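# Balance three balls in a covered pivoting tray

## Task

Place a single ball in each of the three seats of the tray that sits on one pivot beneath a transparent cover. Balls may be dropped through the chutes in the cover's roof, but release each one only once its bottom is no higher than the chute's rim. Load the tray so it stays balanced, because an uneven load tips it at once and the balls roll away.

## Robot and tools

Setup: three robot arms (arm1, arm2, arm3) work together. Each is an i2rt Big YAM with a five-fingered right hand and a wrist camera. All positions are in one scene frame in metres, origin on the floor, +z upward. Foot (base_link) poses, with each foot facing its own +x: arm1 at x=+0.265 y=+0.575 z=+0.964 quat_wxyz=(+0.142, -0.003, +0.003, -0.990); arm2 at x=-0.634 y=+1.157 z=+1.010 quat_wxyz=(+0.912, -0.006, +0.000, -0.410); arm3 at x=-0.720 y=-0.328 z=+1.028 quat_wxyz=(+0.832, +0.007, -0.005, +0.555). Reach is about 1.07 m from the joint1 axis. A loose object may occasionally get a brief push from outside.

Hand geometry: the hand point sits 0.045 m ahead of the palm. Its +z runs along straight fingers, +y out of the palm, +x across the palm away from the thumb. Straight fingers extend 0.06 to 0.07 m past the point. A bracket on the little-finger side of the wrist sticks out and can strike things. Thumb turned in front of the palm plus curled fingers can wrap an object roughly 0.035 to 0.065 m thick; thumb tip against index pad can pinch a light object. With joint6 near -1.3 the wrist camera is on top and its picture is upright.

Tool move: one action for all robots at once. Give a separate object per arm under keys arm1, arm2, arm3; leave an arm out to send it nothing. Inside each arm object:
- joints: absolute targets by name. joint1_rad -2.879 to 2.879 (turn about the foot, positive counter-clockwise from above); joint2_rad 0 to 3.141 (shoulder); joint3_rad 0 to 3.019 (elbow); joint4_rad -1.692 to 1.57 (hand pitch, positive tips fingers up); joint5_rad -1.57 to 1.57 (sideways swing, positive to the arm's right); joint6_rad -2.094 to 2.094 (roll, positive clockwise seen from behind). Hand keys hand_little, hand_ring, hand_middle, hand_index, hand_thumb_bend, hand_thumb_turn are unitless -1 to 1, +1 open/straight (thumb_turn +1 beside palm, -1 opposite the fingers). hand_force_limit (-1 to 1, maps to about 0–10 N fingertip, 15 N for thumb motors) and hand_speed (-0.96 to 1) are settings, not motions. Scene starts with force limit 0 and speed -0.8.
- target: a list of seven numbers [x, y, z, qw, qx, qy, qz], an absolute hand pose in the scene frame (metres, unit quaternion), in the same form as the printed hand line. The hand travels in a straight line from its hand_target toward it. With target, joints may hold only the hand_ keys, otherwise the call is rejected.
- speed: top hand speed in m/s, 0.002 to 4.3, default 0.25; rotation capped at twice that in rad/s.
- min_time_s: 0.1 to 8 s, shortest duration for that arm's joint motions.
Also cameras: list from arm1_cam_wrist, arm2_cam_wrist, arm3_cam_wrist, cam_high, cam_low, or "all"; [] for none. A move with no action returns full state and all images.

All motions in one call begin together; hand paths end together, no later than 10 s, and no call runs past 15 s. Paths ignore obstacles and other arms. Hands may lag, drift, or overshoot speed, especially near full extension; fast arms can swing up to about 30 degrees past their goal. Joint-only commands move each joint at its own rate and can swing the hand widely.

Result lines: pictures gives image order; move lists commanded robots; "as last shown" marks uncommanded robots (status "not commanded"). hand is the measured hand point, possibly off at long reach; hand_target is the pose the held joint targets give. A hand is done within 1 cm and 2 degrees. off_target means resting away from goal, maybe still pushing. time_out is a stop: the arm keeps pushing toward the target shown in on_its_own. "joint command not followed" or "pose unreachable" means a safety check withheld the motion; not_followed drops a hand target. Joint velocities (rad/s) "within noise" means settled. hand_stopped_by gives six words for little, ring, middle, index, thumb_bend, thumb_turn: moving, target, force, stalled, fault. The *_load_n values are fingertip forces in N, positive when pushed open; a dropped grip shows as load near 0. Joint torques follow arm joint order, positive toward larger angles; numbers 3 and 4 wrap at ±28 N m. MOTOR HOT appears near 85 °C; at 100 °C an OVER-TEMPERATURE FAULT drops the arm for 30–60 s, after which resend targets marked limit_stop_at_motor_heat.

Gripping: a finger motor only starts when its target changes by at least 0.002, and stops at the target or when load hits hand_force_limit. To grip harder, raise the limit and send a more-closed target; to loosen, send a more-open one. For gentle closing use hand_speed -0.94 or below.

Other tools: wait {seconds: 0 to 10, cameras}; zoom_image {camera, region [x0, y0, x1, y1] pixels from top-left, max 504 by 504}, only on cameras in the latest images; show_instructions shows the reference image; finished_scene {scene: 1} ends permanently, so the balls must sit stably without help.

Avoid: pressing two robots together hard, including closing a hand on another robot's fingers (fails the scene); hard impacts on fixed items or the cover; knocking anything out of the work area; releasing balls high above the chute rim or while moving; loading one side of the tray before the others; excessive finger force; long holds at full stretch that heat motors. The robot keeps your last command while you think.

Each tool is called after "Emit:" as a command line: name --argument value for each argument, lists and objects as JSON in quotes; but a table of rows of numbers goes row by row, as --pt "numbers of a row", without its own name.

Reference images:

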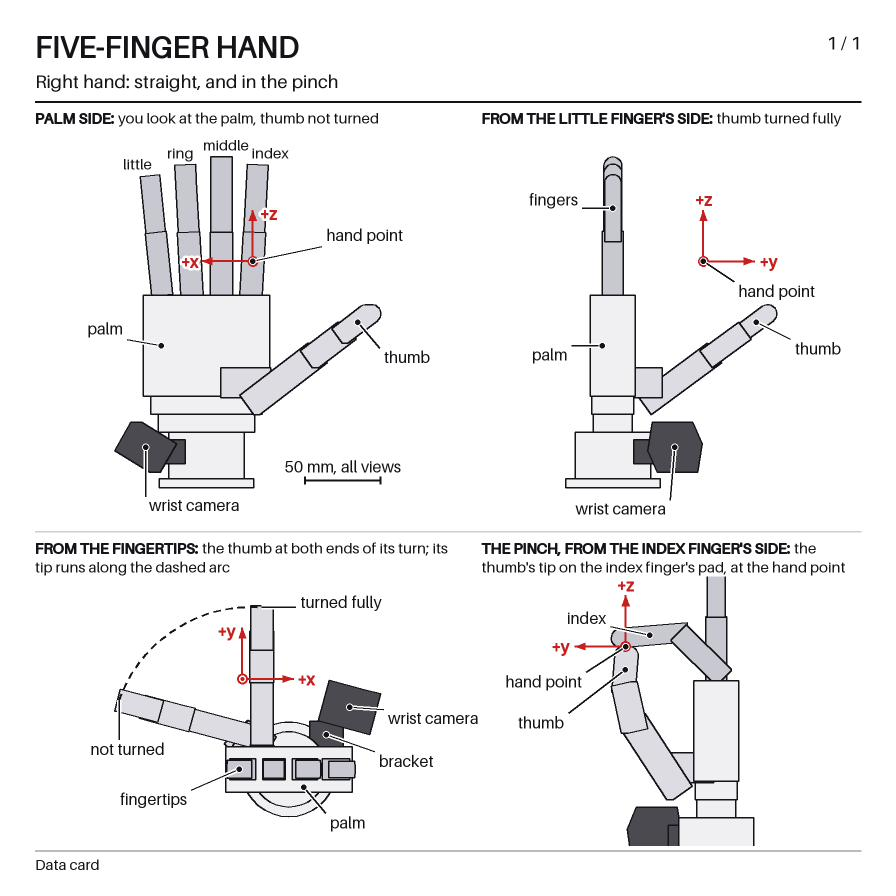

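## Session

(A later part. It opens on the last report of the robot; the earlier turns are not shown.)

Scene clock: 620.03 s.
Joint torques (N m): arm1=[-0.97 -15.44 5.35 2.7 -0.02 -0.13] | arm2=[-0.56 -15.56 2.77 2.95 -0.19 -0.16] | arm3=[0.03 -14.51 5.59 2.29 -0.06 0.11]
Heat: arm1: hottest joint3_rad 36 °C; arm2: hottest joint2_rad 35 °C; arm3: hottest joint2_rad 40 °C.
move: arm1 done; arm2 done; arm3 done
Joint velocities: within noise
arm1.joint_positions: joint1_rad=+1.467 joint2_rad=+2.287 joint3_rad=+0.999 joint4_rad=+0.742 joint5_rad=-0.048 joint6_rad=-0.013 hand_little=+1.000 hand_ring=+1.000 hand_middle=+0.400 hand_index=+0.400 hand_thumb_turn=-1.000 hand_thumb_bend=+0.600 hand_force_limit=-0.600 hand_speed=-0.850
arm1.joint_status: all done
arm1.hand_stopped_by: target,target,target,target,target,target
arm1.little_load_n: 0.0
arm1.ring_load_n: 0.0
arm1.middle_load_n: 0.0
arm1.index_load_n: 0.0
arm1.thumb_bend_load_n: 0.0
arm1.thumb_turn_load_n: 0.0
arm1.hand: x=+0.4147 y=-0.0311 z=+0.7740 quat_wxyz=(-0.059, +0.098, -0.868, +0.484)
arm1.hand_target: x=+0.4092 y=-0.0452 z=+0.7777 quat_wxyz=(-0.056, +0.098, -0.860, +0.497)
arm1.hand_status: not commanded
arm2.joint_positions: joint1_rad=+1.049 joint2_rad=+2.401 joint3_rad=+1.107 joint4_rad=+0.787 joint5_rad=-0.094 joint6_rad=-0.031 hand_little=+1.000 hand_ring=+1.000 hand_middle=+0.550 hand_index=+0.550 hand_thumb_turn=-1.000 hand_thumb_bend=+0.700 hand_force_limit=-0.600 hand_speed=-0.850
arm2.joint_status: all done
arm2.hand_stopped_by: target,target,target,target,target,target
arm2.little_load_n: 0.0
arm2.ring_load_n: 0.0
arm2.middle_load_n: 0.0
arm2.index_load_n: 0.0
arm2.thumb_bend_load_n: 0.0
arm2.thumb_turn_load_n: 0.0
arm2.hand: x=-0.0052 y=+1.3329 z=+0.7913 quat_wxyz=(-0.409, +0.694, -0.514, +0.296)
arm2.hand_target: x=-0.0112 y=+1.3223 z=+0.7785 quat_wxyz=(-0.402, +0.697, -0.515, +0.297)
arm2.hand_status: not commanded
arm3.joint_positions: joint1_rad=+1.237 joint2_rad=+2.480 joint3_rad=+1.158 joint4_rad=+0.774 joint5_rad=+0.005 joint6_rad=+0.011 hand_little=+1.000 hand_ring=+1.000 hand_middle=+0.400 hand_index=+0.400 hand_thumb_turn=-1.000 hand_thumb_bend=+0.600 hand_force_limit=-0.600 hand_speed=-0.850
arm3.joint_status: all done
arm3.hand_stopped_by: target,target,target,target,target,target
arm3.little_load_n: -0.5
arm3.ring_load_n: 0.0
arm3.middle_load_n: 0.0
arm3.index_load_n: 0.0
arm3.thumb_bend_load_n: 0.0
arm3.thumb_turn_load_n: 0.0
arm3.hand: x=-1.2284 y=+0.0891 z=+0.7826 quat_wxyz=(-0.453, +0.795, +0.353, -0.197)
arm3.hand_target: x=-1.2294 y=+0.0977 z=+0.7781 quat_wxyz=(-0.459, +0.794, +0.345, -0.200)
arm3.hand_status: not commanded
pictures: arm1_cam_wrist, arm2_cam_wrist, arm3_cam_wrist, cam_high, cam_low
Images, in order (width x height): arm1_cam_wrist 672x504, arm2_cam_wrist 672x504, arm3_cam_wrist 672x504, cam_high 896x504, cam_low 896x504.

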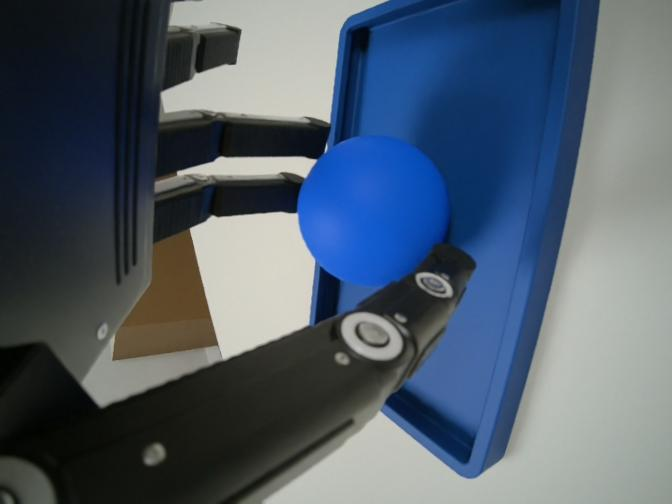

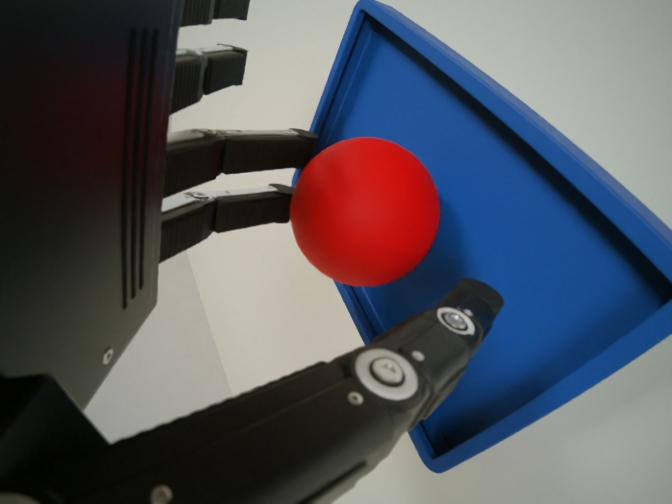

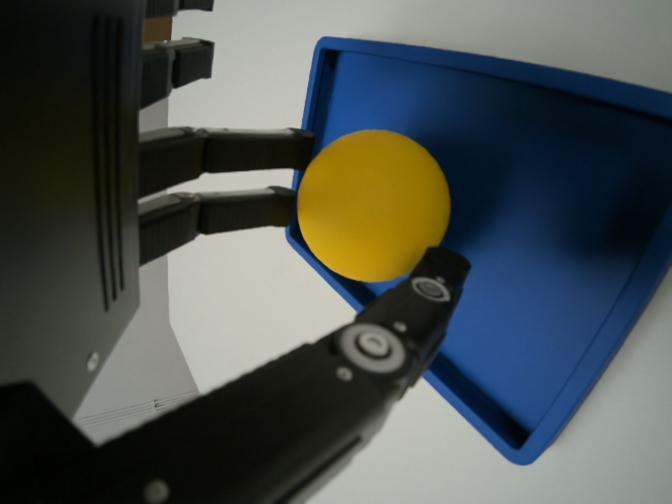

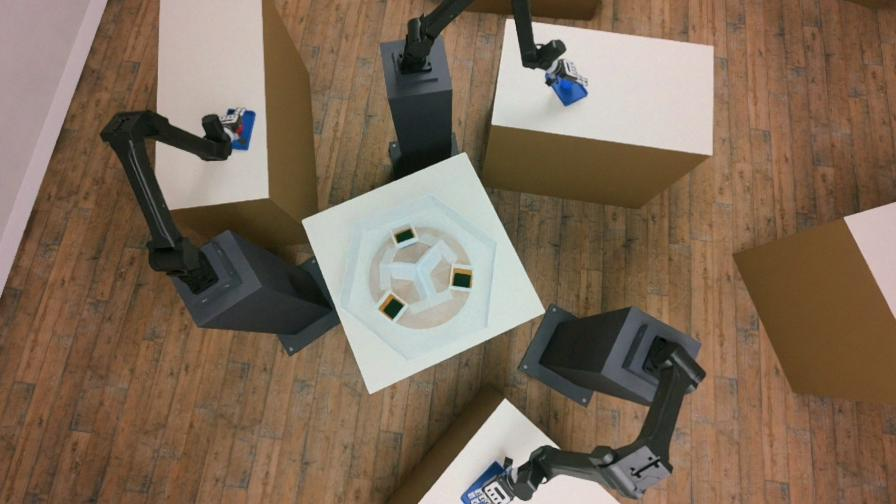

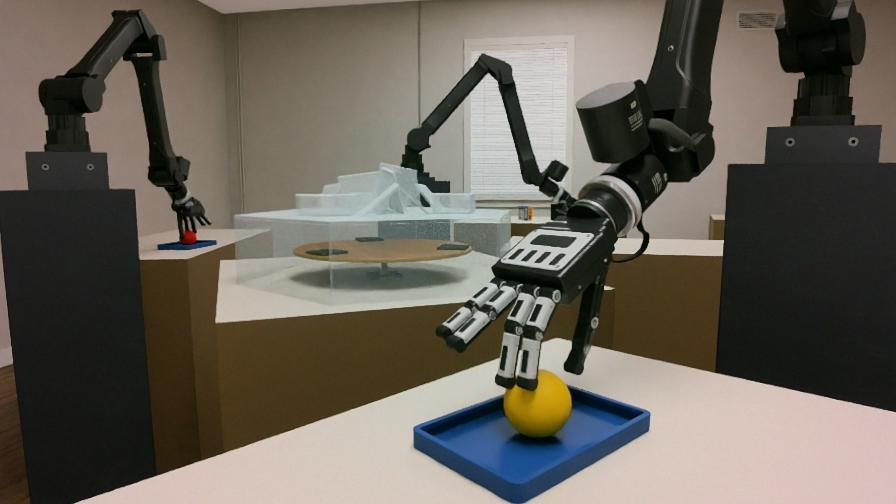

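Emit:
move --arm1 '{"joints": {"hand_thumb_bend": 0.1, "hand_force_limit": -0.6, "hand_speed": -0.93}}' --arm2 '{"joints": {"hand_index": 0.4, "hand_middle": 0.4, "hand_thumb_bend": 0.6}}' --arm3 '{"joints": {"hand_thumb_bend": 0.1, "hand_force_limit": -0.6, "hand_speed": -0.93}}' --cameras '["arm1_cam_wrist", "arm2_cam_wrist", "arm3_cam_wrist", "cam_low"]'

Scene clock: 632.70 s.
Joint torques (N m): arm1=[-0.44 -16.26 5.37 2.63 -0.09 -0.18] | arm2=[-0.56 -15.62 2.8 2.61 -0.19 -0.16] | arm3=[0.03 -14.51 5.6 2.29 -0.06 0.11]
Heat: arm1: hottest joint3_rad 36 °C; arm2: hottest joint2_rad 35 °C; arm3: hottest joint2_rad 40 °C.
move: arm1 done; arm2 done; arm3 done
Joint velocities: within noise
arm1.joint_positions: joint1_rad=+1.467 joint2_rad=+2.287 joint3_rad=+0.999 joint4_rad=+0.742 joint5_rad=-0.048 joint6_rad=-0.013 hand_little=+1.000 hand_ring=+1.000 hand_middle=+0.400 hand_index=+0.400 hand_thumb_turn=-1.000 hand_thumb_bend=+0.100 hand_force_limit=-0.600 hand_speed=-0.930
arm1.joint_status: all done
arm1.hand_stopped_by: target,target,target,target,target,target
arm1.little_load_n: 0.0
arm1.ring_load_n: 0.0
arm1.middle_load_n: 0.0
arm1.index_load_n: 0.0
arm1.thumb_bend_load_n: 0.0
arm1.thumb_turn_load_n: 0.0
arm1.hand: x=+0.4147 y=-0.0311 z=+0.7740 quat_wxyz=(-0.059, +0.098, -0.868, +0.484)
arm1.hand_target: x=+0.4092 y=-0.0452 z=+0.7777 quat_wxyz=(-0.056, +0.098, -0.860, +0.497)
arm1.hand_status: not commanded
arm2.joint_positions: joint1_rad=+1.049 joint2_rad=+2.401 joint3_rad=+1.107 joint4_rad=+0.794 joint5_rad=-0.094 joint6_rad=-0.031 hand_little=+1.000 hand_ring=+1.000 hand_middle=+0.400 hand_index=+0.400 hand_thumb_turn=-1.000 hand_thumb_bend=+0.600 hand_force_limit=-0.600 hand_speed=-0.850
arm2.joint_status: all done
arm2.hand_stopped_by: target,target,target,target,target,target
arm2.little_load_n: 0.0
arm2.ring_load_n: 0.0
arm2.middle_load_n: 0.5
arm2.index_load_n: 0.0
arm2.thumb_bend_load_n: 0.5
arm2.thumb_turn_load_n: 0.0
arm2.hand: x=-0.0038 y=+1.3332 z=+0.7928 quat_wxyz=(-0.411, +0.693, -0.512, +0.298)
arm2.hand_target: x=-0.0111 y=+1.3224 z=+0.7786 quat_wxyz=(-0.402, +0.697, -0.515, +0.297)
arm2.hand_status: not commanded
arm3.joint_positions: joint1_rad=+1.237 joint2_rad=+2.480 joint3_rad=+1.158 joint4_rad=+0.774 joint5_rad=+0.005 joint6_rad=+0.011 hand_little=+1.000 hand_ring=+1.000 hand_middle=+0.400 hand_index=+0.400 hand_thumb_turn=-1.000 hand_thumb_bend=+0.100 hand_force_limit=-0.600 hand_speed=-0.930
arm3.joint_status: all done
arm3.hand_stopped_by: target,target,target,target,target,target
arm3.little_load_n: 0.0
arm3.ring_load_n: 0.0
arm3.middle_load_n: 0.0
arm3.index_load_n: 0.0
arm3.thumb_bend_load_n: 0.0
arm3.thumb_turn_load_n: 0.0
arm3.hand: x=-1.2284 y=+0.0891 z=+0.7826 quat_wxyz=(-0.453, +0.795, +0.353, -0.197)
arm3.hand_target: x=-1.2294 y=+0.0977 z=+0.7781 quat_wxyz=(-0.459, +0.794, +0.345, -0.200)
arm3.hand_status: not commanded
Images, in order (width x height): arm1_cam_wrist 672x504, arm2_cam_wrist 672x504, arm3_cam_wrist 672x504, cam_low 896x504.

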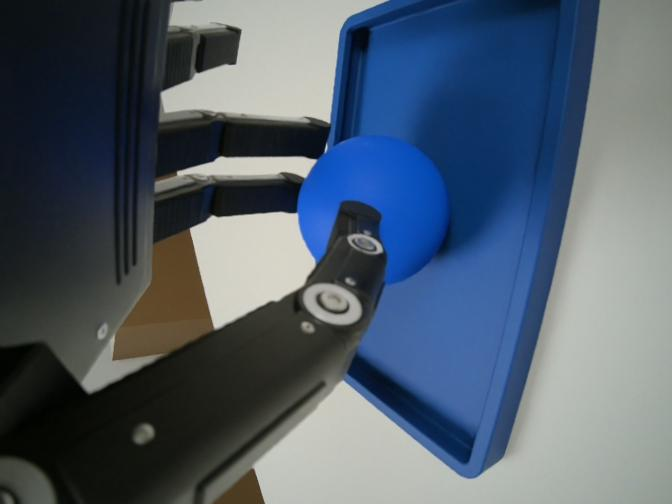

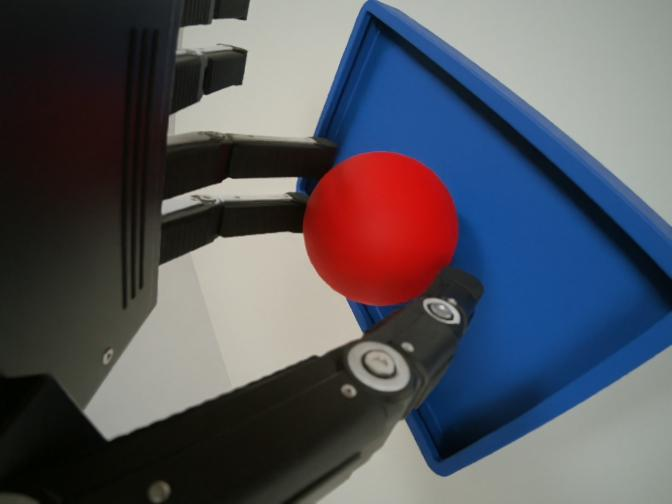

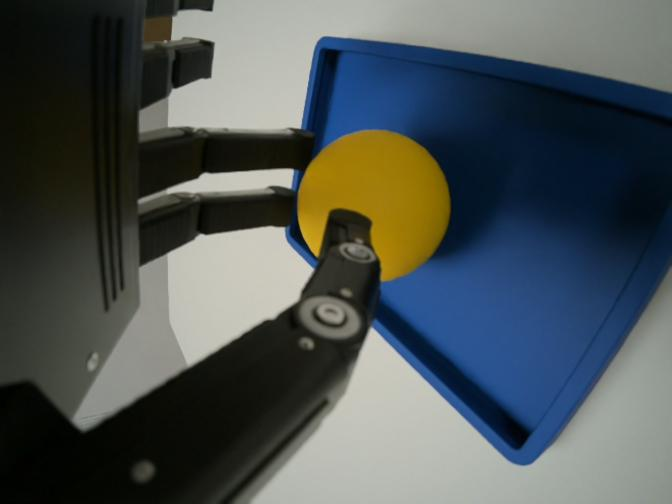

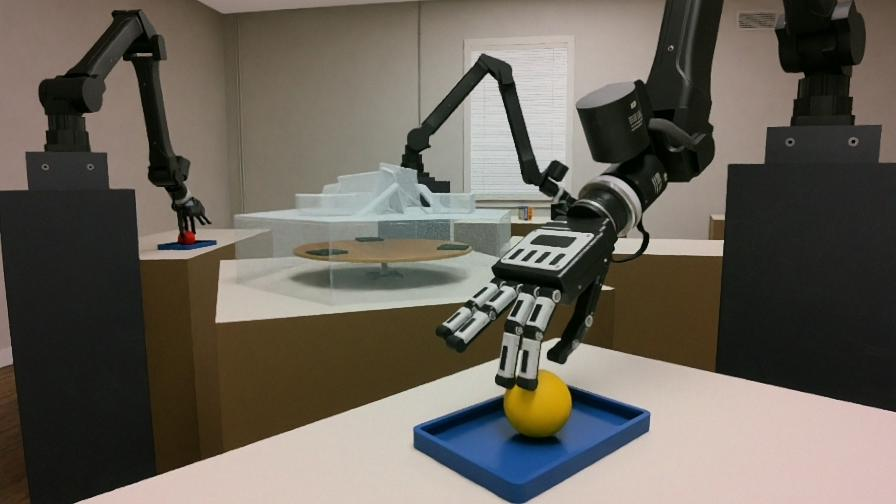

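Emit:
zoom_image --camera "cam_low" --region '[420, 240, 660, 480]'

Emit:
zoom_image --camera "arm3_cam_wrist" --region '[200, 90, 500, 350]'

Emit:
zoom_image --camera "arm1_cam_wrist" --region '[200, 90, 500, 350]'

Scaled by 2.100 from the camera's image (finer frame: 1280x720).

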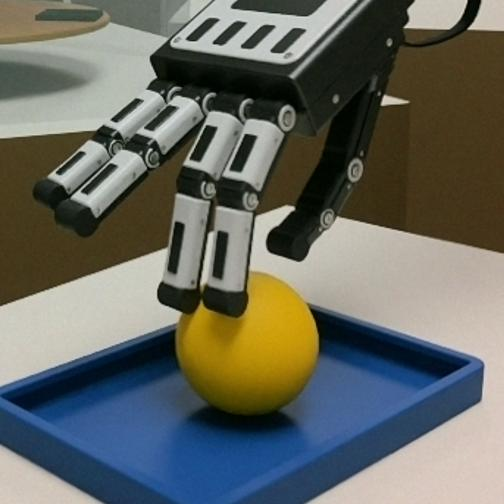

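Scaled by 1.680 from the camera's image (finer frame: 960x720).

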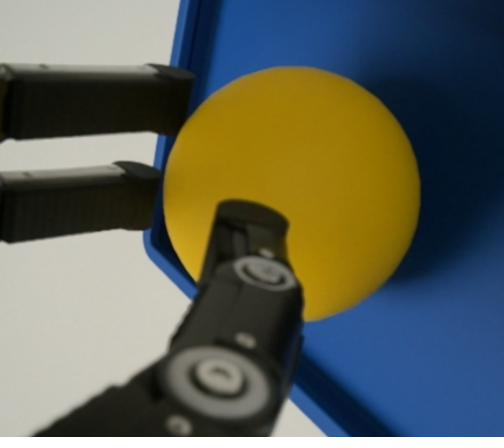

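Scaled by 1.680 from the camera's image (finer frame: 960x720).

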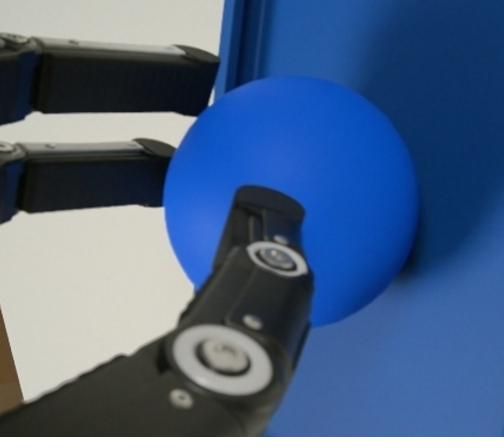

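Emit:
move --arm1 '{"joints": {"hand_index": 0.65, "hand_middle": 0.65, "hand_thumb_bend": 0.75, "hand_speed": -0.5}}' --arm2 '{"joints": {"hand_index": 0.65, "hand_middle": 0.65, "hand_thumb_bend": 0.75, "hand_speed": -0.5}}' --arm3 '{"joints": {"hand_index": 0.65, "hand_middle": 0.65, "hand_thumb_bend": 0.75, "hand_speed": -0.5}}' --cameras '[]'

Emit:
move --arm1 '{"target": [0.4095, -0.045, 0.764, 0.0566, -0.098, 0.8605, -0.4968], "speed": 0.1}' --arm2 '{"target": [-0.0104, 1.3215, 0.764, 0.402, -0.6962, 0.5152, -0.2974], "speed": 0.1}' --arm3 '{"target": [-1.2295, 0.098, 0.764, 0.4586, -0.7942, -0.3453, 0.1994], "speed": 0.1}' --cameras '["arm1_cam_wrist", "arm2_cam_wrist", "arm3_cam_wrist", "cam_low"]'

Emit:
zoom_image --camera "cam_low" --region '[420, 240, 660, 480]'

Scene clock: 698.57 s.
Joint torques (N m): arm1=[-1.26 -15.09 5.3 2.85 -0.06 -0.14] | arm2=[-0.56 -15.44 2.84 2.62 -0.19 -0.16] | arm3=[0.03 -14.51 5.6 2.29 -0.06 0.11]
Heat: arm1: hottest joint3_rad 36 °C; arm2: hottest joint2_rad 34 °C; arm3: hottest joint2_rad 41 °C.
move: arm1 done; arm2 done; arm3 done
Joint velocities: within noise
arm1.joint_positions: joint1_rad=+1.467 joint2_rad=+2.287 joint3_rad=+0.999 joint4_rad=+0.742 joint5_rad=-0.048 joint6_rad=-0.013 hand_little=+1.000 hand_ring=+1.000 hand_middle=+0.650 hand_index=+0.650 hand_thumb_turn=-1.000 hand_thumb_bend=+0.750 hand_force_limit=-0.600 hand_speed=-0.500
arm1.joint_status: all done
arm1.hand_stopped_by: target,target,target,target,target,target
arm1.little_load_n: 0.0
arm1.ring_load_n: 0.0
arm1.middle_load_n: 0.0
arm1.index_load_n: 0.0
arm1.thumb_bend_load_n: -0.5
arm1.thumb_turn_load_n: 0.0
arm1.hand: x=+0.4147 y=-0.0311 z=+0.7740 quat_wxyz=(-0.059, +0.098, -0.868, +0.484)
arm1.hand_target: x=+0.4092 y=-0.0452 z=+0.7777 quat_wxyz=(-0.056, +0.098, -0.860, +0.497)
arm1.hand_status: not commanded
arm2.joint_positions: joint1_rad=+1.049 joint2_rad=+2.401 joint3_rad=+1.107 joint4_rad=+0.794 joint5_rad=-0.094 joint6_rad=-0.031 hand_little=+1.000 hand_ring=+1.000 hand_middle=+0.650 hand_index=+0.650 hand_thumb_turn=-1.000 hand_thumb_bend=+0.750 hand_force_limit=-0.600 hand_speed=-0.500
arm2.joint_status: all done
arm2.hand_stopped_by: target,target,target,target,target,target
arm2.little_load_n: 0.0
arm2.ring_load_n: 0.0
arm2.middle_load_n: 0.0
arm2.index_load_n: 0.0
arm2.thumb_bend_load_n: 0.0
arm2.thumb_turn_load_n: 0.0
arm2.hand: x=-0.0038 y=+1.3332 z=+0.7928 quat_wxyz=(-0.411, +0.693, -0.512, +0.298)
arm2.hand_target: x=-0.0111 y=+1.3224 z=+0.7786 quat_wxyz=(-0.402, +0.697, -0.515, +0.297)
arm2.hand_status: not commanded
arm3.joint_positions: joint1_rad=+1.237 joint2_rad=+2.480 joint3_rad=+1.158 joint4_rad=+0.774 joint5_rad=+0.005 joint6_rad=+0.011 hand_little=+1.000 hand_ring=+1.000 hand_middle=+0.650 hand_index=+0.650 hand_thumb_turn=-1.000 hand_thumb_bend=+0.750 hand_force_limit=-0.600 hand_speed=-0.500
arm3.joint_status: all done
arm3.hand_stopped_by: target,target,target,target,target,target
arm3.little_load_n: -0.5
arm3.ring_load_n: 0.0
arm3.middle_load_n: 0.0
arm3.index_load_n: 0.0
arm3.thumb_bend_load_n: 0.0
arm3.thumb_turn_load_n: 0.0
arm3.hand: x=-1.2284 y=+0.0891 z=+0.7826 quat_wxyz=(-0.453, +0.795, +0.353, -0.197)
arm3.hand_target: x=-1.2294 y=+0.0977 z=+0.7781 quat_wxyz=(-0.459, +0.794, +0.345, -0.200)
arm3.hand_status: not commanded

Scene clock: 699.53 s.
Joint torques (N m): arm1=[-0.03 -16.73 5.38 2.59 -0.11 -0.15] | arm2=[-0.62 -15.33 4.1 2.84 -0.14 -0.17] | arm3=[0.03 -14.86 5.5 2.4 -0.02 0.11]
Heat: arm1: hottest joint3_rad 36 °C; arm2: hottest joint2_rad 34 °C; arm3: hottest joint2_rad 41 °C.
move: arm1 off_target; arm2 off_target; arm3 off_target
Joint velocities: within noise
arm1.joint_positions: joint1_rad=+1.467 joint2_rad=+2.327 joint3_rad=+1.008 joint4_rad=+0.762 joint5_rad=-0.049 joint6_rad=-0.013 hand_little=+1.000 hand_ring=+1.000 hand_middle=+0.650 hand_index=+0.650 hand_thumb_turn=-1.000 hand_thumb_bend=+0.750 hand_force_limit=-0.600 hand_speed=-0.500
arm1.joint_status: not commanded
arm1.hand_stopped_by: target,target,target,target,target,target
arm1.little_load_n: -0.5
arm1.ring_load_n: 0.0
arm1.middle_load_n: 0.0
arm1.index_load_n: 0.0
arm1.thumb_bend_load_n: 0.0
arm1.thumb_turn_load_n: 0.0
arm1.hand: x=+0.4141 y=-0.0270 z=+0.7567 quat_wxyz=(-0.060, +0.098, -0.870, +0.479)
arm1.hand_target: x=+0.4094 y=-0.0439 z=+0.7638 quat_wxyz=(-0.057, +0.098, -0.861, +0.496)
arm1.hand_status: off_target (0.020 m and 2.4 deg from the pose sent, 0.018 m and 1.8 deg at the start)
arm2.joint_positions: joint1_rad=+1.049 joint2_rad=+2.436 joint3_rad=+1.107 joint4_rad=+0.808 joint5_rad=-0.094 joint6_rad=-0.031 hand_little=+1.000 hand_ring=+1.000 hand_middle=+0.650 hand_index=+0.650 hand_thumb_turn=-1.000 hand_thumb_bend=+0.750 hand_force_limit=-0.600 hand_speed=-0.500
arm2.joint_status: not commanded
arm2.hand_stopped_by: target,target,target,target,target,target
arm2.little_load_n: 0.0
arm2.ring_load_n: 0.0
arm2.middle_load_n: 0.0
arm2.index_load_n: 0.5
arm2.thumb_bend_load_n: 0.0
arm2.thumb_turn_load_n: 0.0
arm2.hand: x=-0.0136 y=+1.3309 z=+0.7735 quat_wxyz=(-0.404, +0.697, -0.516, +0.292)
arm2.hand_target: x=-0.0111 y=+1.3214 z=+0.7642 quat_wxyz=(-0.402, +0.696, -0.515, +0.297)
arm2.hand_status: off_target (0.014 m and 0.7 deg from the pose sent, 0.032 m and 1.2 deg at the start)
arm3.joint_positions: joint1_rad=+1.237 joint2_rad=+2.519 joint3_rad=+1.176 joint4_rad=+0.786 joint5_rad=+0.005 joint6_rad=+0.011 hand_little=+1.000 hand_ring=+1.000 hand_middle=+0.650 hand_index=+0.650 hand_thumb_turn=-1.000 hand_thumb_bend=+0.750 hand_force_limit=-0.600 hand_speed=-0.500
arm3.joint_status: not commanded
arm3.hand_stopped_by: target,target,target,target,target,target
arm3.little_load_n: 0.0
arm3.ring_load_n: 0.0
arm3.middle_load_n: 0.0
arm3.index_load_n: 0.0
arm3.thumb_bend_load_n: 0.0
arm3.thumb_turn_load_n: 0.0
arm3.hand: x=-1.2267 y=+0.0879 z=+0.7661 quat_wxyz=(-0.450, +0.796, +0.354, -0.196)
arm3.hand_target: x=-1.2291 y=+0.0976 z=+0.7641 quat_wxyz=(-0.458, +0.794, +0.345, -0.199)
arm3.hand_status: off_target (0.011 m and 1.5 deg from the pose sent, 0.021 m and 1.1 deg at the start)
Images, in order (width x height): arm1_cam_wrist 672x504, arm2_cam_wrist 672x504, arm3_cam_wrist 672x504, cam_low 896x504.

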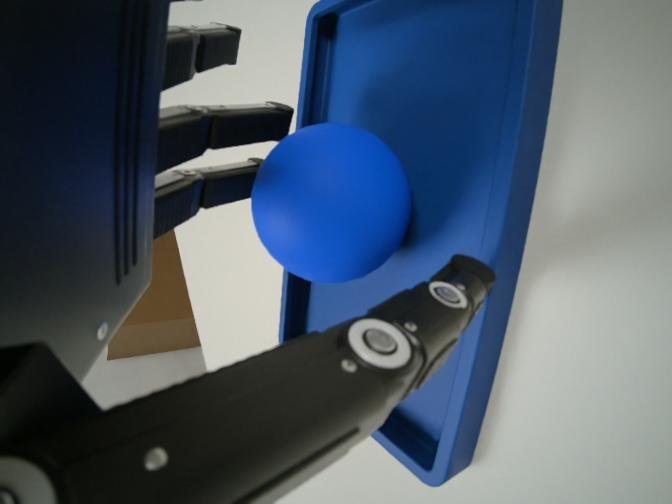

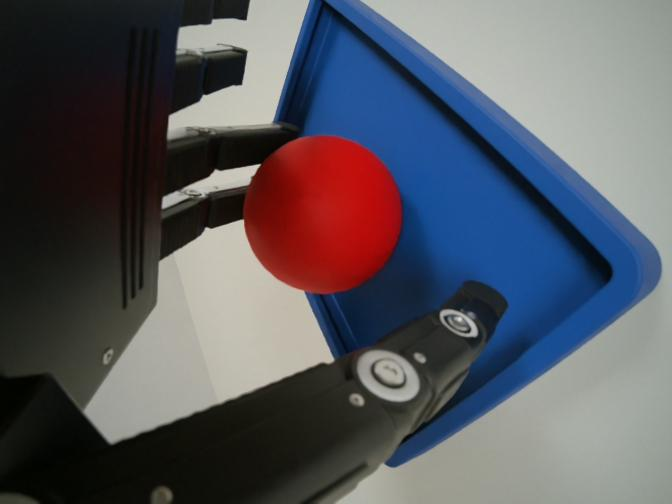

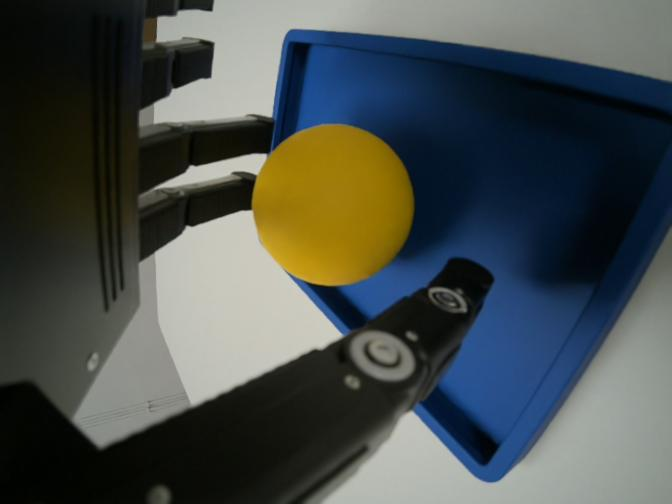

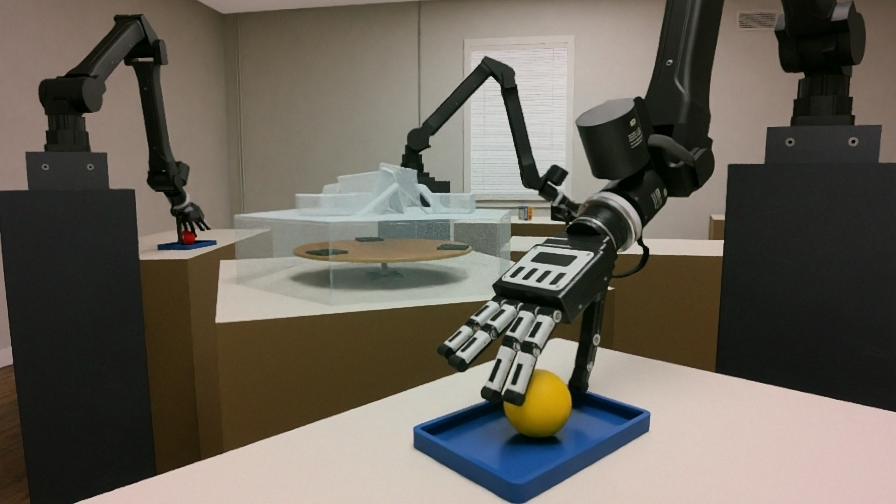

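Scaled by 2.100 from the camera's image (finer frame: 1280x720).

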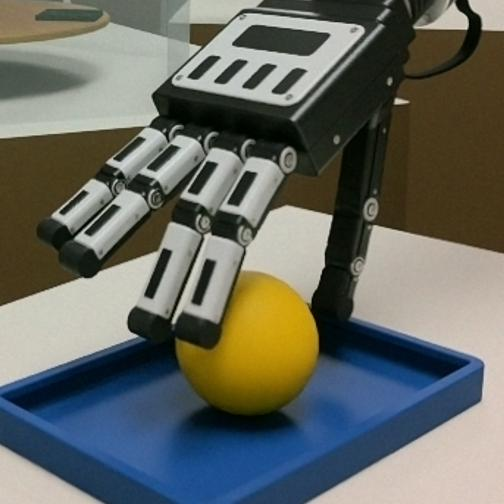

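Emit:
move --arm1 '{"joints": {"hand_index": 0.5, "hand_middle": 0.5, "hand_thumb_bend": 0.6, "hand_force_limit": -0.6, "hand_speed": -0.85}}' --arm2 '{"target": [-0.0135, 1.331, 0.769, 0.402, -0.6962, 0.5152, -0.2974], "speed": 0.1}' --arm3 '{"joints": {"hand_index": 0.5, "hand_middle": 0.5, "hand_thumb_bend": 0.6, "hand_force_limit": -0.6, "hand_speed": -0.85}}' --cameras '[]'

Emit:
move --arm1 '{"joints": {"hand_thumb_bend": 0.2, "hand_speed": -0.94}}' --arm3 '{"joints": {"hand_thumb_bend": 0.2, "hand_speed": -0.94}}' --cameras '["arm1_cam_wrist", "arm2_cam_wrist", "arm3_cam_wrist", "cam_low"]'

Emit:
zoom_image --camera "cam_low" --region '[420, 240, 660, 480]'

Scene clock: 757.40 s.
Joint torques (N m): arm1=[-1.32 -16.26 5.14 2.65 -0.08 -0.16] | arm2=[0.73 -16.26 3.34 2.7 0.13 -0.09] | arm3=[0.09 -14.86 5.39 2.32 -0.03 0.11]
Heat: arm1: hottest joint3_rad 36 °C; arm2: hottest joint2_rad 35 °C; arm3: hottest joint2_rad 42 °C.
move: arm1 done; arm2 done; arm3 done
Joint velocities: within noise
arm1.joint_positions: joint1_rad=+1.467 joint2_rad=+2.327 joint3_rad=+1.011 joint4_rad=+0.765 joint5_rad=-0.049 joint6_rad=-0.013 hand_little=+1.000 hand_ring=+1.000 hand_middle=+0.500 hand_index=+0.500 hand_thumb_turn=-1.000 hand_thumb_bend=+0.600 hand_force_limit=-0.600 hand_speed=-0.850
arm1.joint_status: all done
arm1.hand_stopped_by: target,target,target,target,target,target
arm1.little_load_n: 0.0
arm1.ring_load_n: 0.0
arm1.middle_load_n: 0.0
arm1.index_load_n: 0.0
arm1.thumb_bend_load_n: 0.0
arm1.thumb_turn_load_n: 0.0
arm1.hand: x=+0.4146 y=-0.0292 z=+0.7582 quat_wxyz=(-0.060, +0.098, -0.869, +0.482)
arm1.hand_target: x=+0.4093 y=-0.0437 z=+0.7637 quat_wxyz=(-0.057, +0.098, -0.861, +0.496)
arm1.hand_status: not commanded
arm2.joint_positions: joint1_rad=+1.049 joint2_rad=+2.436 joint3_rad=+1.107 joint4_rad=+0.808 joint5_rad=-0.083 joint6_rad=-0.031 hand_little=+1.000 hand_ring=+1.000 hand_middle=+0.650 hand_index=+0.650 hand_thumb_turn=-1.000 hand_thumb_bend=+0.750 hand_force_limit=-0.600 hand_speed=-0.500
arm2.joint_status: not commanded
arm2.hand_stopped_by: target,target,target,target,target,target
arm2.little_load_n: 0.0
arm2.ring_load_n: 0.0
arm2.middle_load_n: 0.0
arm2.index_load_n: 0.0
arm2.thumb_bend_load_n: 0.0
arm2.thumb_turn_load_n: 0.0
arm2.hand: x=-0.0127 y=+1.3290 z=+0.7733 quat_wxyz=(-0.402, +0.695, -0.518, +0.295)
arm2.hand_target: x=-0.0135 y=+1.3308 z=+0.7690 quat_wxyz=(-0.402, +0.696, -0.515, +0.298)
arm2.hand_status: done (0.005 m and 0.4 deg from the pose sent, 0.005 m and 0.7 deg at the start)
arm3.joint_positions: joint1_rad=+1.237 joint2_rad=+2.519 joint3_rad=+1.178 joint4_rad=+0.788 joint5_rad=+0.005 joint6_rad=+0.011 hand_little=+1.000 hand_ring=+1.000 hand_middle=+0.500 hand_index=+0.500 hand_thumb_turn=-1.000 hand_thumb_bend=+0.600 hand_force_limit=-0.600 hand_speed=-0.850
arm3.joint_status: all done
arm3.hand_stopped_by: target,target,target,target,target,target
arm3.little_load_n: 0.0
arm3.ring_load_n: 0.0
arm3.middle_load_n: 0.0
arm3.index_load_n: 0.0
arm3.thumb_bend_load_n: 0.0
arm3.thumb_turn_load_n: 0.0
arm3.hand: x=-1.2276 y=+0.0887 z=+0.7668 quat_wxyz=(-0.451, +0.796, +0.353, -0.196)
arm3.hand_target: x=-1.2293 y=+0.0978 z=+0.7642 quat_wxyz=(-0.458, +0.794, +0.345, -0.199)
arm3.hand_status: not commanded

Scene clock: 762.47 s.
Joint torques (N m): arm1=[-0.26 -16.21 4.79 2.56 -0.1 -0.11] | arm2=[0.85 -16.21 3.36 2.74 0.12 -0.09] | arm3=[0.03 -14.86 5.39 2.32 -0.02 0.11]
Heat: arm1: hottest joint3_rad 36 °C; arm2: hottest joint2_rad 35 °C; arm3: hottest joint2_rad 42 °C.
move: arm1 done; arm3 done
Joint velocities: within noise
arm1.joint_positions: joint1_rad=+1.467 joint2_rad=+2.327 joint3_rad=+1.011 joint4_rad=+0.765 joint5_rad=-0.049 joint6_rad=-0.013 hand_little=+1.000 hand_ring=+1.000 hand_middle=+0.500 hand_index=+0.500 hand_thumb_turn=-1.000 hand_thumb_bend=+0.200 hand_force_limit=-0.600 hand_speed=-0.940
arm1.joint_status: all done
arm1.hand_stopped_by: target,target,target,target,target,target
arm1.little_load_n: 0.0
arm1.ring_load_n: -0.5
arm1.middle_load_n: 0.0
arm1.index_load_n: 0.5
arm1.thumb_bend_load_n: 0.5
arm1.thumb_turn_load_n: 0.0
arm1.hand: x=+0.4146 y=-0.0292 z=+0.7582 quat_wxyz=(-0.060, +0.098, -0.869, +0.482)
arm1.hand_target: x=+0.4093 y=-0.0437 z=+0.7637 quat_wxyz=(-0.057, +0.098, -0.861, +0.496)
arm1.hand_status: not commanded
arm2: as last shown
arm3.joint_positions: joint1_rad=+1.237 joint2_rad=+2.519 joint3_rad=+1.178 joint4_rad=+0.788 joint5_rad=+0.005 joint6_rad=+0.011 hand_little=+1.000 hand_ring=+1.000 hand_middle=+0.500 hand_index=+0.500 hand_thumb_turn=-1.000 hand_thumb_bend=+0.200 hand_force_limit=-0.600 hand_speed=-0.940
arm3.joint_status: all done
arm3.hand_stopped_by: target,target,target,target,target,target
arm3.little_load_n: 0.0
arm3.ring_load_n: 0.0
arm3.middle_load_n: 0.0
arm3.index_load_n: 0.0
arm3.thumb_bend_load_n: 0.0
arm3.thumb_turn_load_n: 0.5
arm3.hand: x=-1.2276 y=+0.0887 z=+0.7668 quat_wxyz=(-0.451, +0.796, +0.353, -0.196)
arm3.hand_target: x=-1.2293 y=+0.0978 z=+0.7642 quat_wxyz=(-0.458, +0.794, +0.345, -0.199)
arm3.hand_status: not commanded
Images, in order (width x height): arm1_cam_wrist 672x504, arm2_cam_wrist 672x504, arm3_cam_wrist 672x504, cam_low 896x504.

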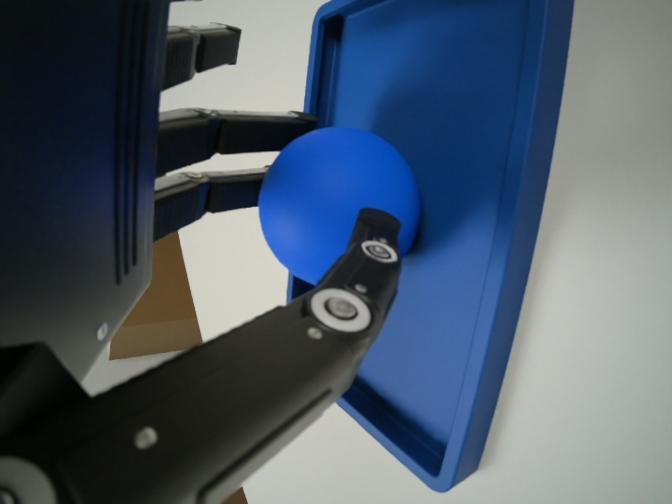

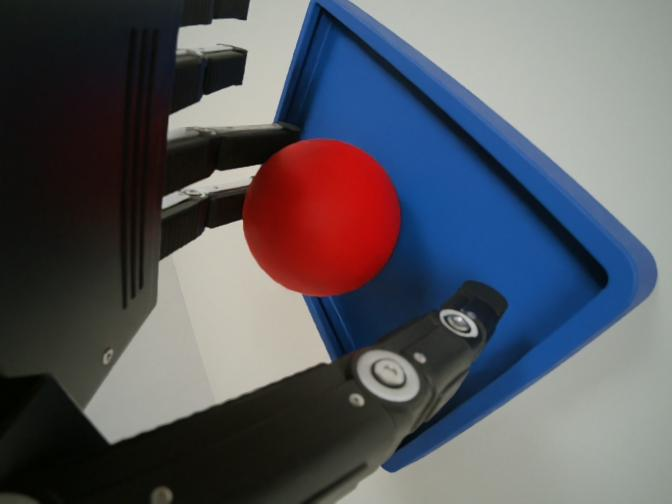

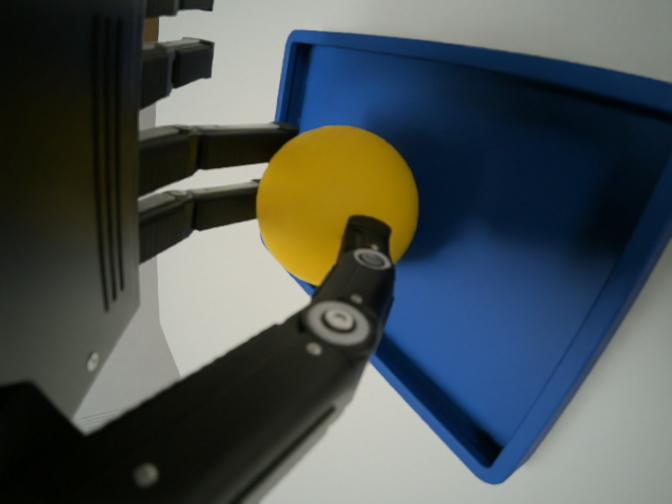

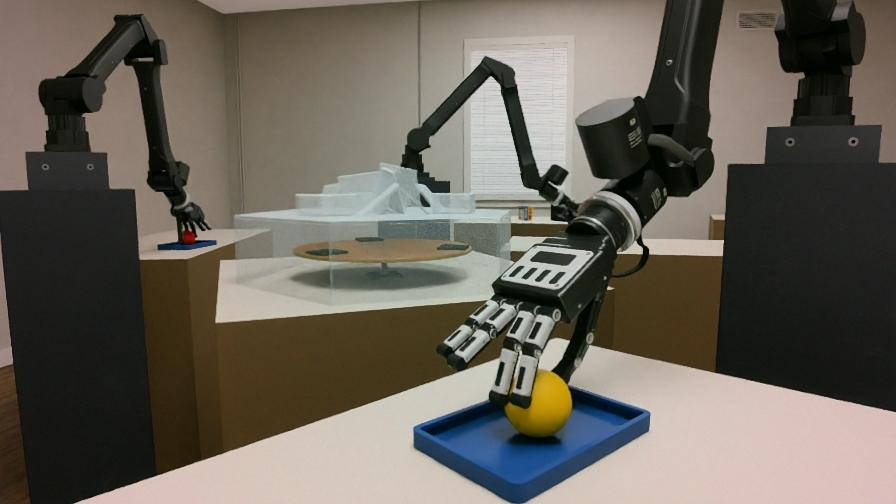

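Scaled by 2.100 from the camera's image (finer frame: 1280x720).

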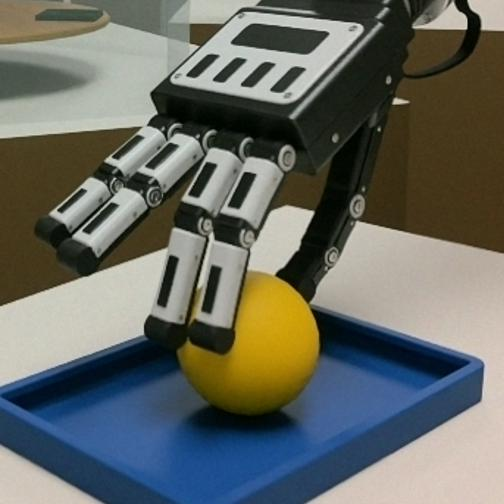

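Emit:
move --arm1 '{"joints": {"hand_index": 0.8, "hand_middle": 0.8, "hand_thumb_bend": 0.75, "hand_speed": -0.4}}' --arm2 '{"joints": {"hand_index": 0.8, "hand_middle": 0.8, "hand_thumb_bend": 0.75, "hand_speed": -0.4}}' --arm3 '{"joints": {"hand_index": 0.8, "hand_middle": 0.8, "hand_thumb_bend": 0.75, "hand_speed": -0.4}}' --cameras '[]'

Emit:
move --arm1 '{"target": [0.4095, -0.045, 0.75, 0.0566, -0.098, 0.8605, -0.4968], "speed": 0.1}' --arm2 '{"target": [-0.015, 1.334, 0.755, 0.402, -0.6962, 0.5152, -0.2974], "speed": 0.1}' --arm3 '{"target": [-1.2295, 0.098, 0.75, 0.4586, -0.7942, -0.3453, 0.1994], "speed": 0.1}' --cameras '["arm1_cam_wrist", "arm2_cam_wrist", "arm3_cam_wrist", "cam_low"]'

Emit:
zoom_image --camera "cam_low" --region '[420, 240, 660, 480]'

Scene clock: 788.43 s.
Joint torques (N m): arm1=[-1.14 -16.5 5.16 2.63 -0.02 -0.09] | arm2=[0.73 -16.21 3.34 2.73 0.12 -0.08] | arm3=[0.09 -14.8 5.39 2.32 -0.03 0.11]
Heat: arm1: hottest joint3_rad 36 °C; arm2: hottest joint2_rad 35 °C; arm3: hottest joint2_rad 42 °C.
move: arm1 done; arm2 done; arm3 done
Joint velocities: within noise
arm1.joint_positions: joint1_rad=+1.467 joint2_rad=+2.327 joint3_rad=+1.011 joint4_rad=+0.765 joint5_rad=-0.049 joint6_rad=-0.013 hand_little=+1.000 hand_ring=+1.000 hand_middle=+0.800 hand_index=+0.800 hand_thumb_turn=-1.000 hand_thumb_bend=+0.750 hand_force_limit=-0.600 hand_speed=-0.400
arm1.joint_status: all done
arm1.hand_stopped_by: target,target,target,target,target,target
arm1.little_load_n: 0.0
arm1.ring_load_n: 0.0
arm1.middle_load_n: 0.0
arm1.index_load_n: 0.0
arm1.thumb_bend_load_n: 0.0
arm1.thumb_turn_load_n: 0.0
arm1.hand: x=+0.4146 y=-0.0292 z=+0.7582 quat_wxyz=(-0.060, +0.098, -0.869, +0.482)
arm1.hand_target: x=+0.4093 y=-0.0437 z=+0.7637 quat_wxyz=(-0.057, +0.098, -0.861, +0.496)
arm1.hand_status: not commanded
arm2.joint_positions: joint1_rad=+1.049 joint2_rad=+2.436 joint3_rad=+1.107 joint4_rad=+0.808 joint5_rad=-0.083 joint6_rad=-0.031 hand_little=+1.000 hand_ring=+1.000 hand_middle=+0.800 hand_index=+0.800 hand_thumb_turn=-1.000 hand_thumb_bend=+0.750 hand_force_limit=-0.600 hand_speed=-0.400
arm2.joint_status: all done
arm2.hand_stopped_by: target,target,target,target,target,target
arm2.little_load_n: 0.0
arm2.ring_load_n: 0.0
arm2.middle_load_n: 0.0
arm2.index_load_n: 0.0
arm2.thumb_bend_load_n: 0.0
arm2.thumb_turn_load_n: 0.0
arm2.hand: x=-0.0127 y=+1.3290 z=+0.7733 quat_wxyz=(-0.402, +0.695, -0.518, +0.295)
arm2.hand_target: x=-0.0135 y=+1.3308 z=+0.7690 quat_wxyz=(-0.402, +0.696, -0.515, +0.298)
arm2.hand_status: not commanded
arm3.joint_positions: joint1_rad=+1.237 joint2_rad=+2.519 joint3_rad=+1.178 joint4_rad=+0.788 joint5_rad=+0.005 joint6_rad=+0.011 hand_little=+1.000 hand_ring=+1.000 hand_middle=+0.800 hand_index=+0.800 hand_thumb_turn=-1.000 hand_thumb_bend=+0.750 hand_force_limit=-0.600 hand_speed=-0.400
arm3.joint_status: all done
arm3.hand_stopped_by: target,target,target,target,target,target
arm3.little_load_n: 0.0
arm3.ring_load_n: 0.0
arm3.middle_load_n: 0.0
arm3.index_load_n: 0.0
arm3.thumb_bend_load_n: 0.0
arm3.thumb_turn_load_n: 0.0
arm3.hand: x=-1.2276 y=+0.0887 z=+0.7668 quat_wxyz=(-0.451, +0.796, +0.353, -0.196)
arm3.hand_target: x=-1.2293 y=+0.0978 z=+0.7642 quat_wxyz=(-0.458, +0.794, +0.345, -0.199)
arm3.hand_status: not commanded

Scene clock: 789.43 s.
Joint torques (N m): arm1=[-0.44 -15.44 5.08 2.76 0.03 -0.16] | arm2=[1.26 -15.09 4.53 2.81 0.12 -0.06] | arm3=[0.09 -14.92 5.37 2.37 -0.02 0.11]
Heat: arm1: hottest joint3_rad 36 °C; arm2: hottest joint2_rad 35 °C; arm3: hottest joint2_rad 42 °C.
move: arm1 off_target; arm2 off_target; arm3 done
Joint velocities: within noise
arm1.joint_positions: joint1_rad=+1.467 joint2_rad=+2.355 joint3_rad=+1.028 joint4_rad=+0.788 joint5_rad=-0.060 joint6_rad=-0.013 hand_little=+1.000 hand_ring=+1.000 hand_middle=+0.800 hand_index=+0.800 hand_thumb_turn=-1.000 hand_thumb_bend=+0.750 hand_force_limit=-0.600 hand_speed=-0.400
arm1.joint_status: not commanded
arm1.hand_stopped_by: target,target,target,target,target,target
arm1.little_load_n: 0.0
arm1.ring_load_n: 0.0
arm1.middle_load_n: 0.0
arm1.index_load_n: 0.0
arm1.thumb_bend_load_n: 0.5
arm1.thumb_turn_load_n: 0.0
arm1.hand: x=+0.4173 y=-0.0329 z=+0.7511 quat_wxyz=(-0.065, +0.101, -0.865, +0.486)
arm1.hand_target: x=+0.4114 y=-0.0443 z=+0.7506 quat_wxyz=(-0.060, +0.100, -0.860, +0.497)
arm1.hand_status: off_target (0.014 m and 1.7 deg from the pose sent, 0.018 m and 2.0 deg at the start)
arm2.joint_positions: joint1_rad=+1.049 joint2_rad=+2.456 joint3_rad=+1.107 joint4_rad=+0.827 joint5_rad=-0.079 joint6_rad=-0.031 hand_little=+1.000 hand_ring=+1.000 hand_middle=+0.800 hand_index=+0.800 hand_thumb_turn=-1.000 hand_thumb_bend=+0.750 hand_force_limit=-0.600 hand_speed=-0.400
arm2.joint_status: not commanded
arm2.hand_stopped_by: target,target,target,target,target,target
arm2.little_load_n: 0.0
arm2.ring_load_n: 0.0
arm2.middle_load_n: 0.0
arm2.index_load_n: 0.0
arm2.thumb_bend_load_n: 0.0
arm2.thumb_turn_load_n: 0.0
arm2.hand: x=-0.0163 y=+1.3273 z=+0.7645 quat_wxyz=(-0.400, +0.695, -0.519, +0.296)
arm2.hand_target: x=-0.0155 y=+1.3338 z=+0.7555 quat_wxyz=(-0.402, +0.696, -0.515, +0.297)
arm2.hand_status: off_target (0.012 m and 0.6 deg from the pose sent, 0.019 m and 0.4 deg at the start)
arm3.joint_positions: joint1_rad=+1.237 joint2_rad=+2.554 joint3_rad=+1.198 joint4_rad=+0.803 joint5_rad=+0.005 joint6_rad=+0.011 hand_little=+1.000 hand_ring=+1.000 hand_middle=+0.800 hand_index=+0.800 hand_thumb_turn=-1.000 hand_thumb_bend=+0.750 hand_force_limit=-0.600 hand_speed=-0.400
arm3.joint_status: not commanded
arm3.hand_stopped_by: target,target,target,target,target,target
arm3.little_load_n: 0.0
arm3.ring_load_n: 0.0
arm3.middle_load_n: 0.0
arm3.index_load_n: 0.0
arm3.thumb_bend_load_n: 0.0
arm3.thumb_turn_load_n: 0.0
arm3.hand: x=-1.2275 y=+0.0889 z=+0.7532 quat_wxyz=(-0.451, +0.796, +0.353, -0.196)
arm3.hand_target: x=-1.2296 y=+0.0981 z=+0.7509 quat_wxyz=(-0.459, +0.794, +0.345, -0.200)
arm3.hand_status: done (0.010 m and 1.3 deg from the pose sent, 0.019 m and 1.3 deg at the start)
Images, in order (width x height): arm1_cam_wrist 672x504, arm2_cam_wrist 672x504, arm3_cam_wrist 672x504, cam_low 896x504.

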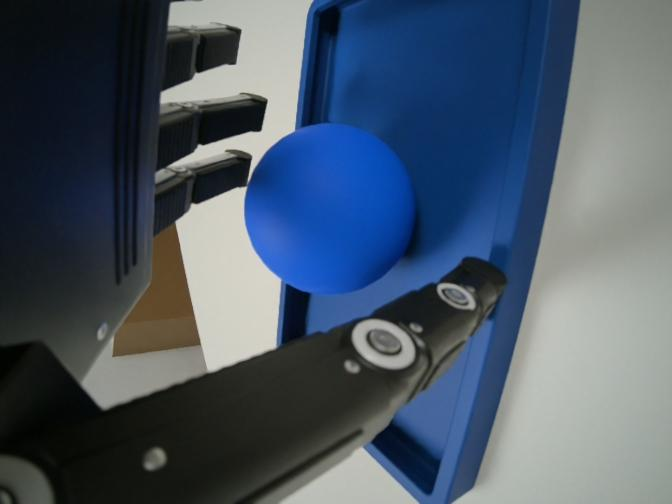

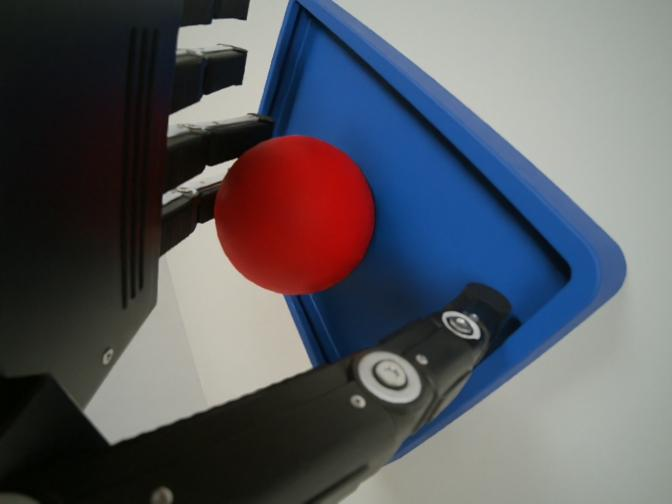

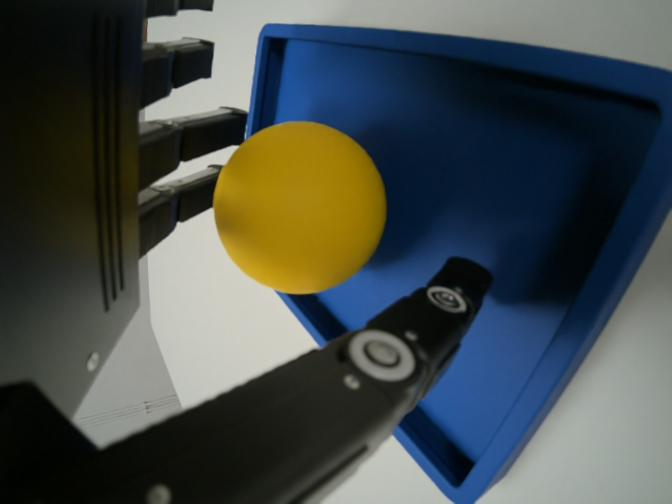

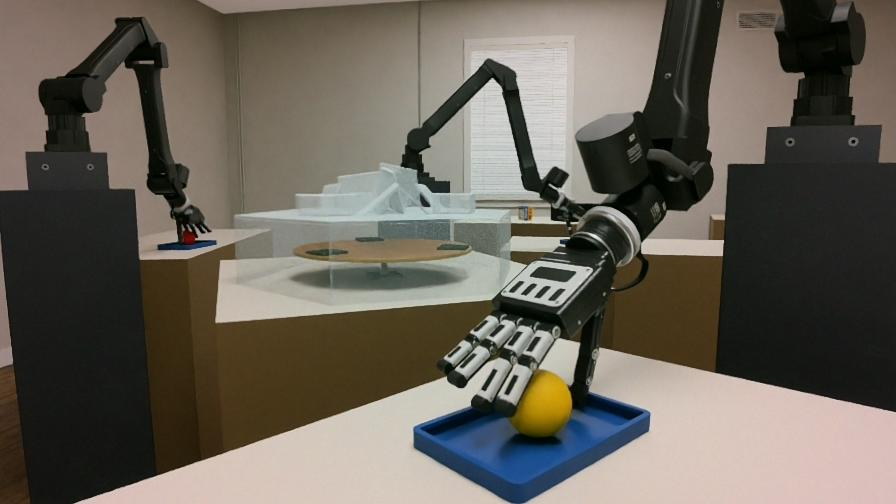

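Scaled by 2.100 from the camera's image (finer frame: 1280x720).

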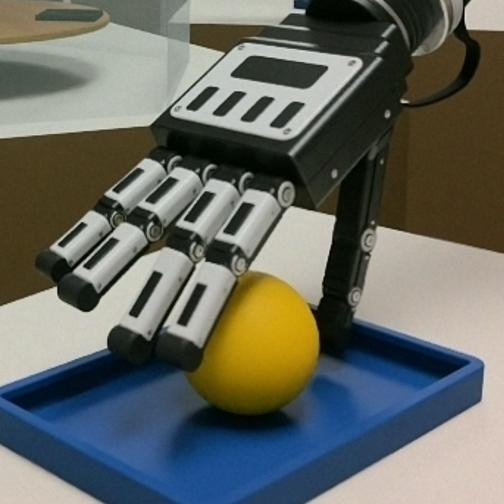

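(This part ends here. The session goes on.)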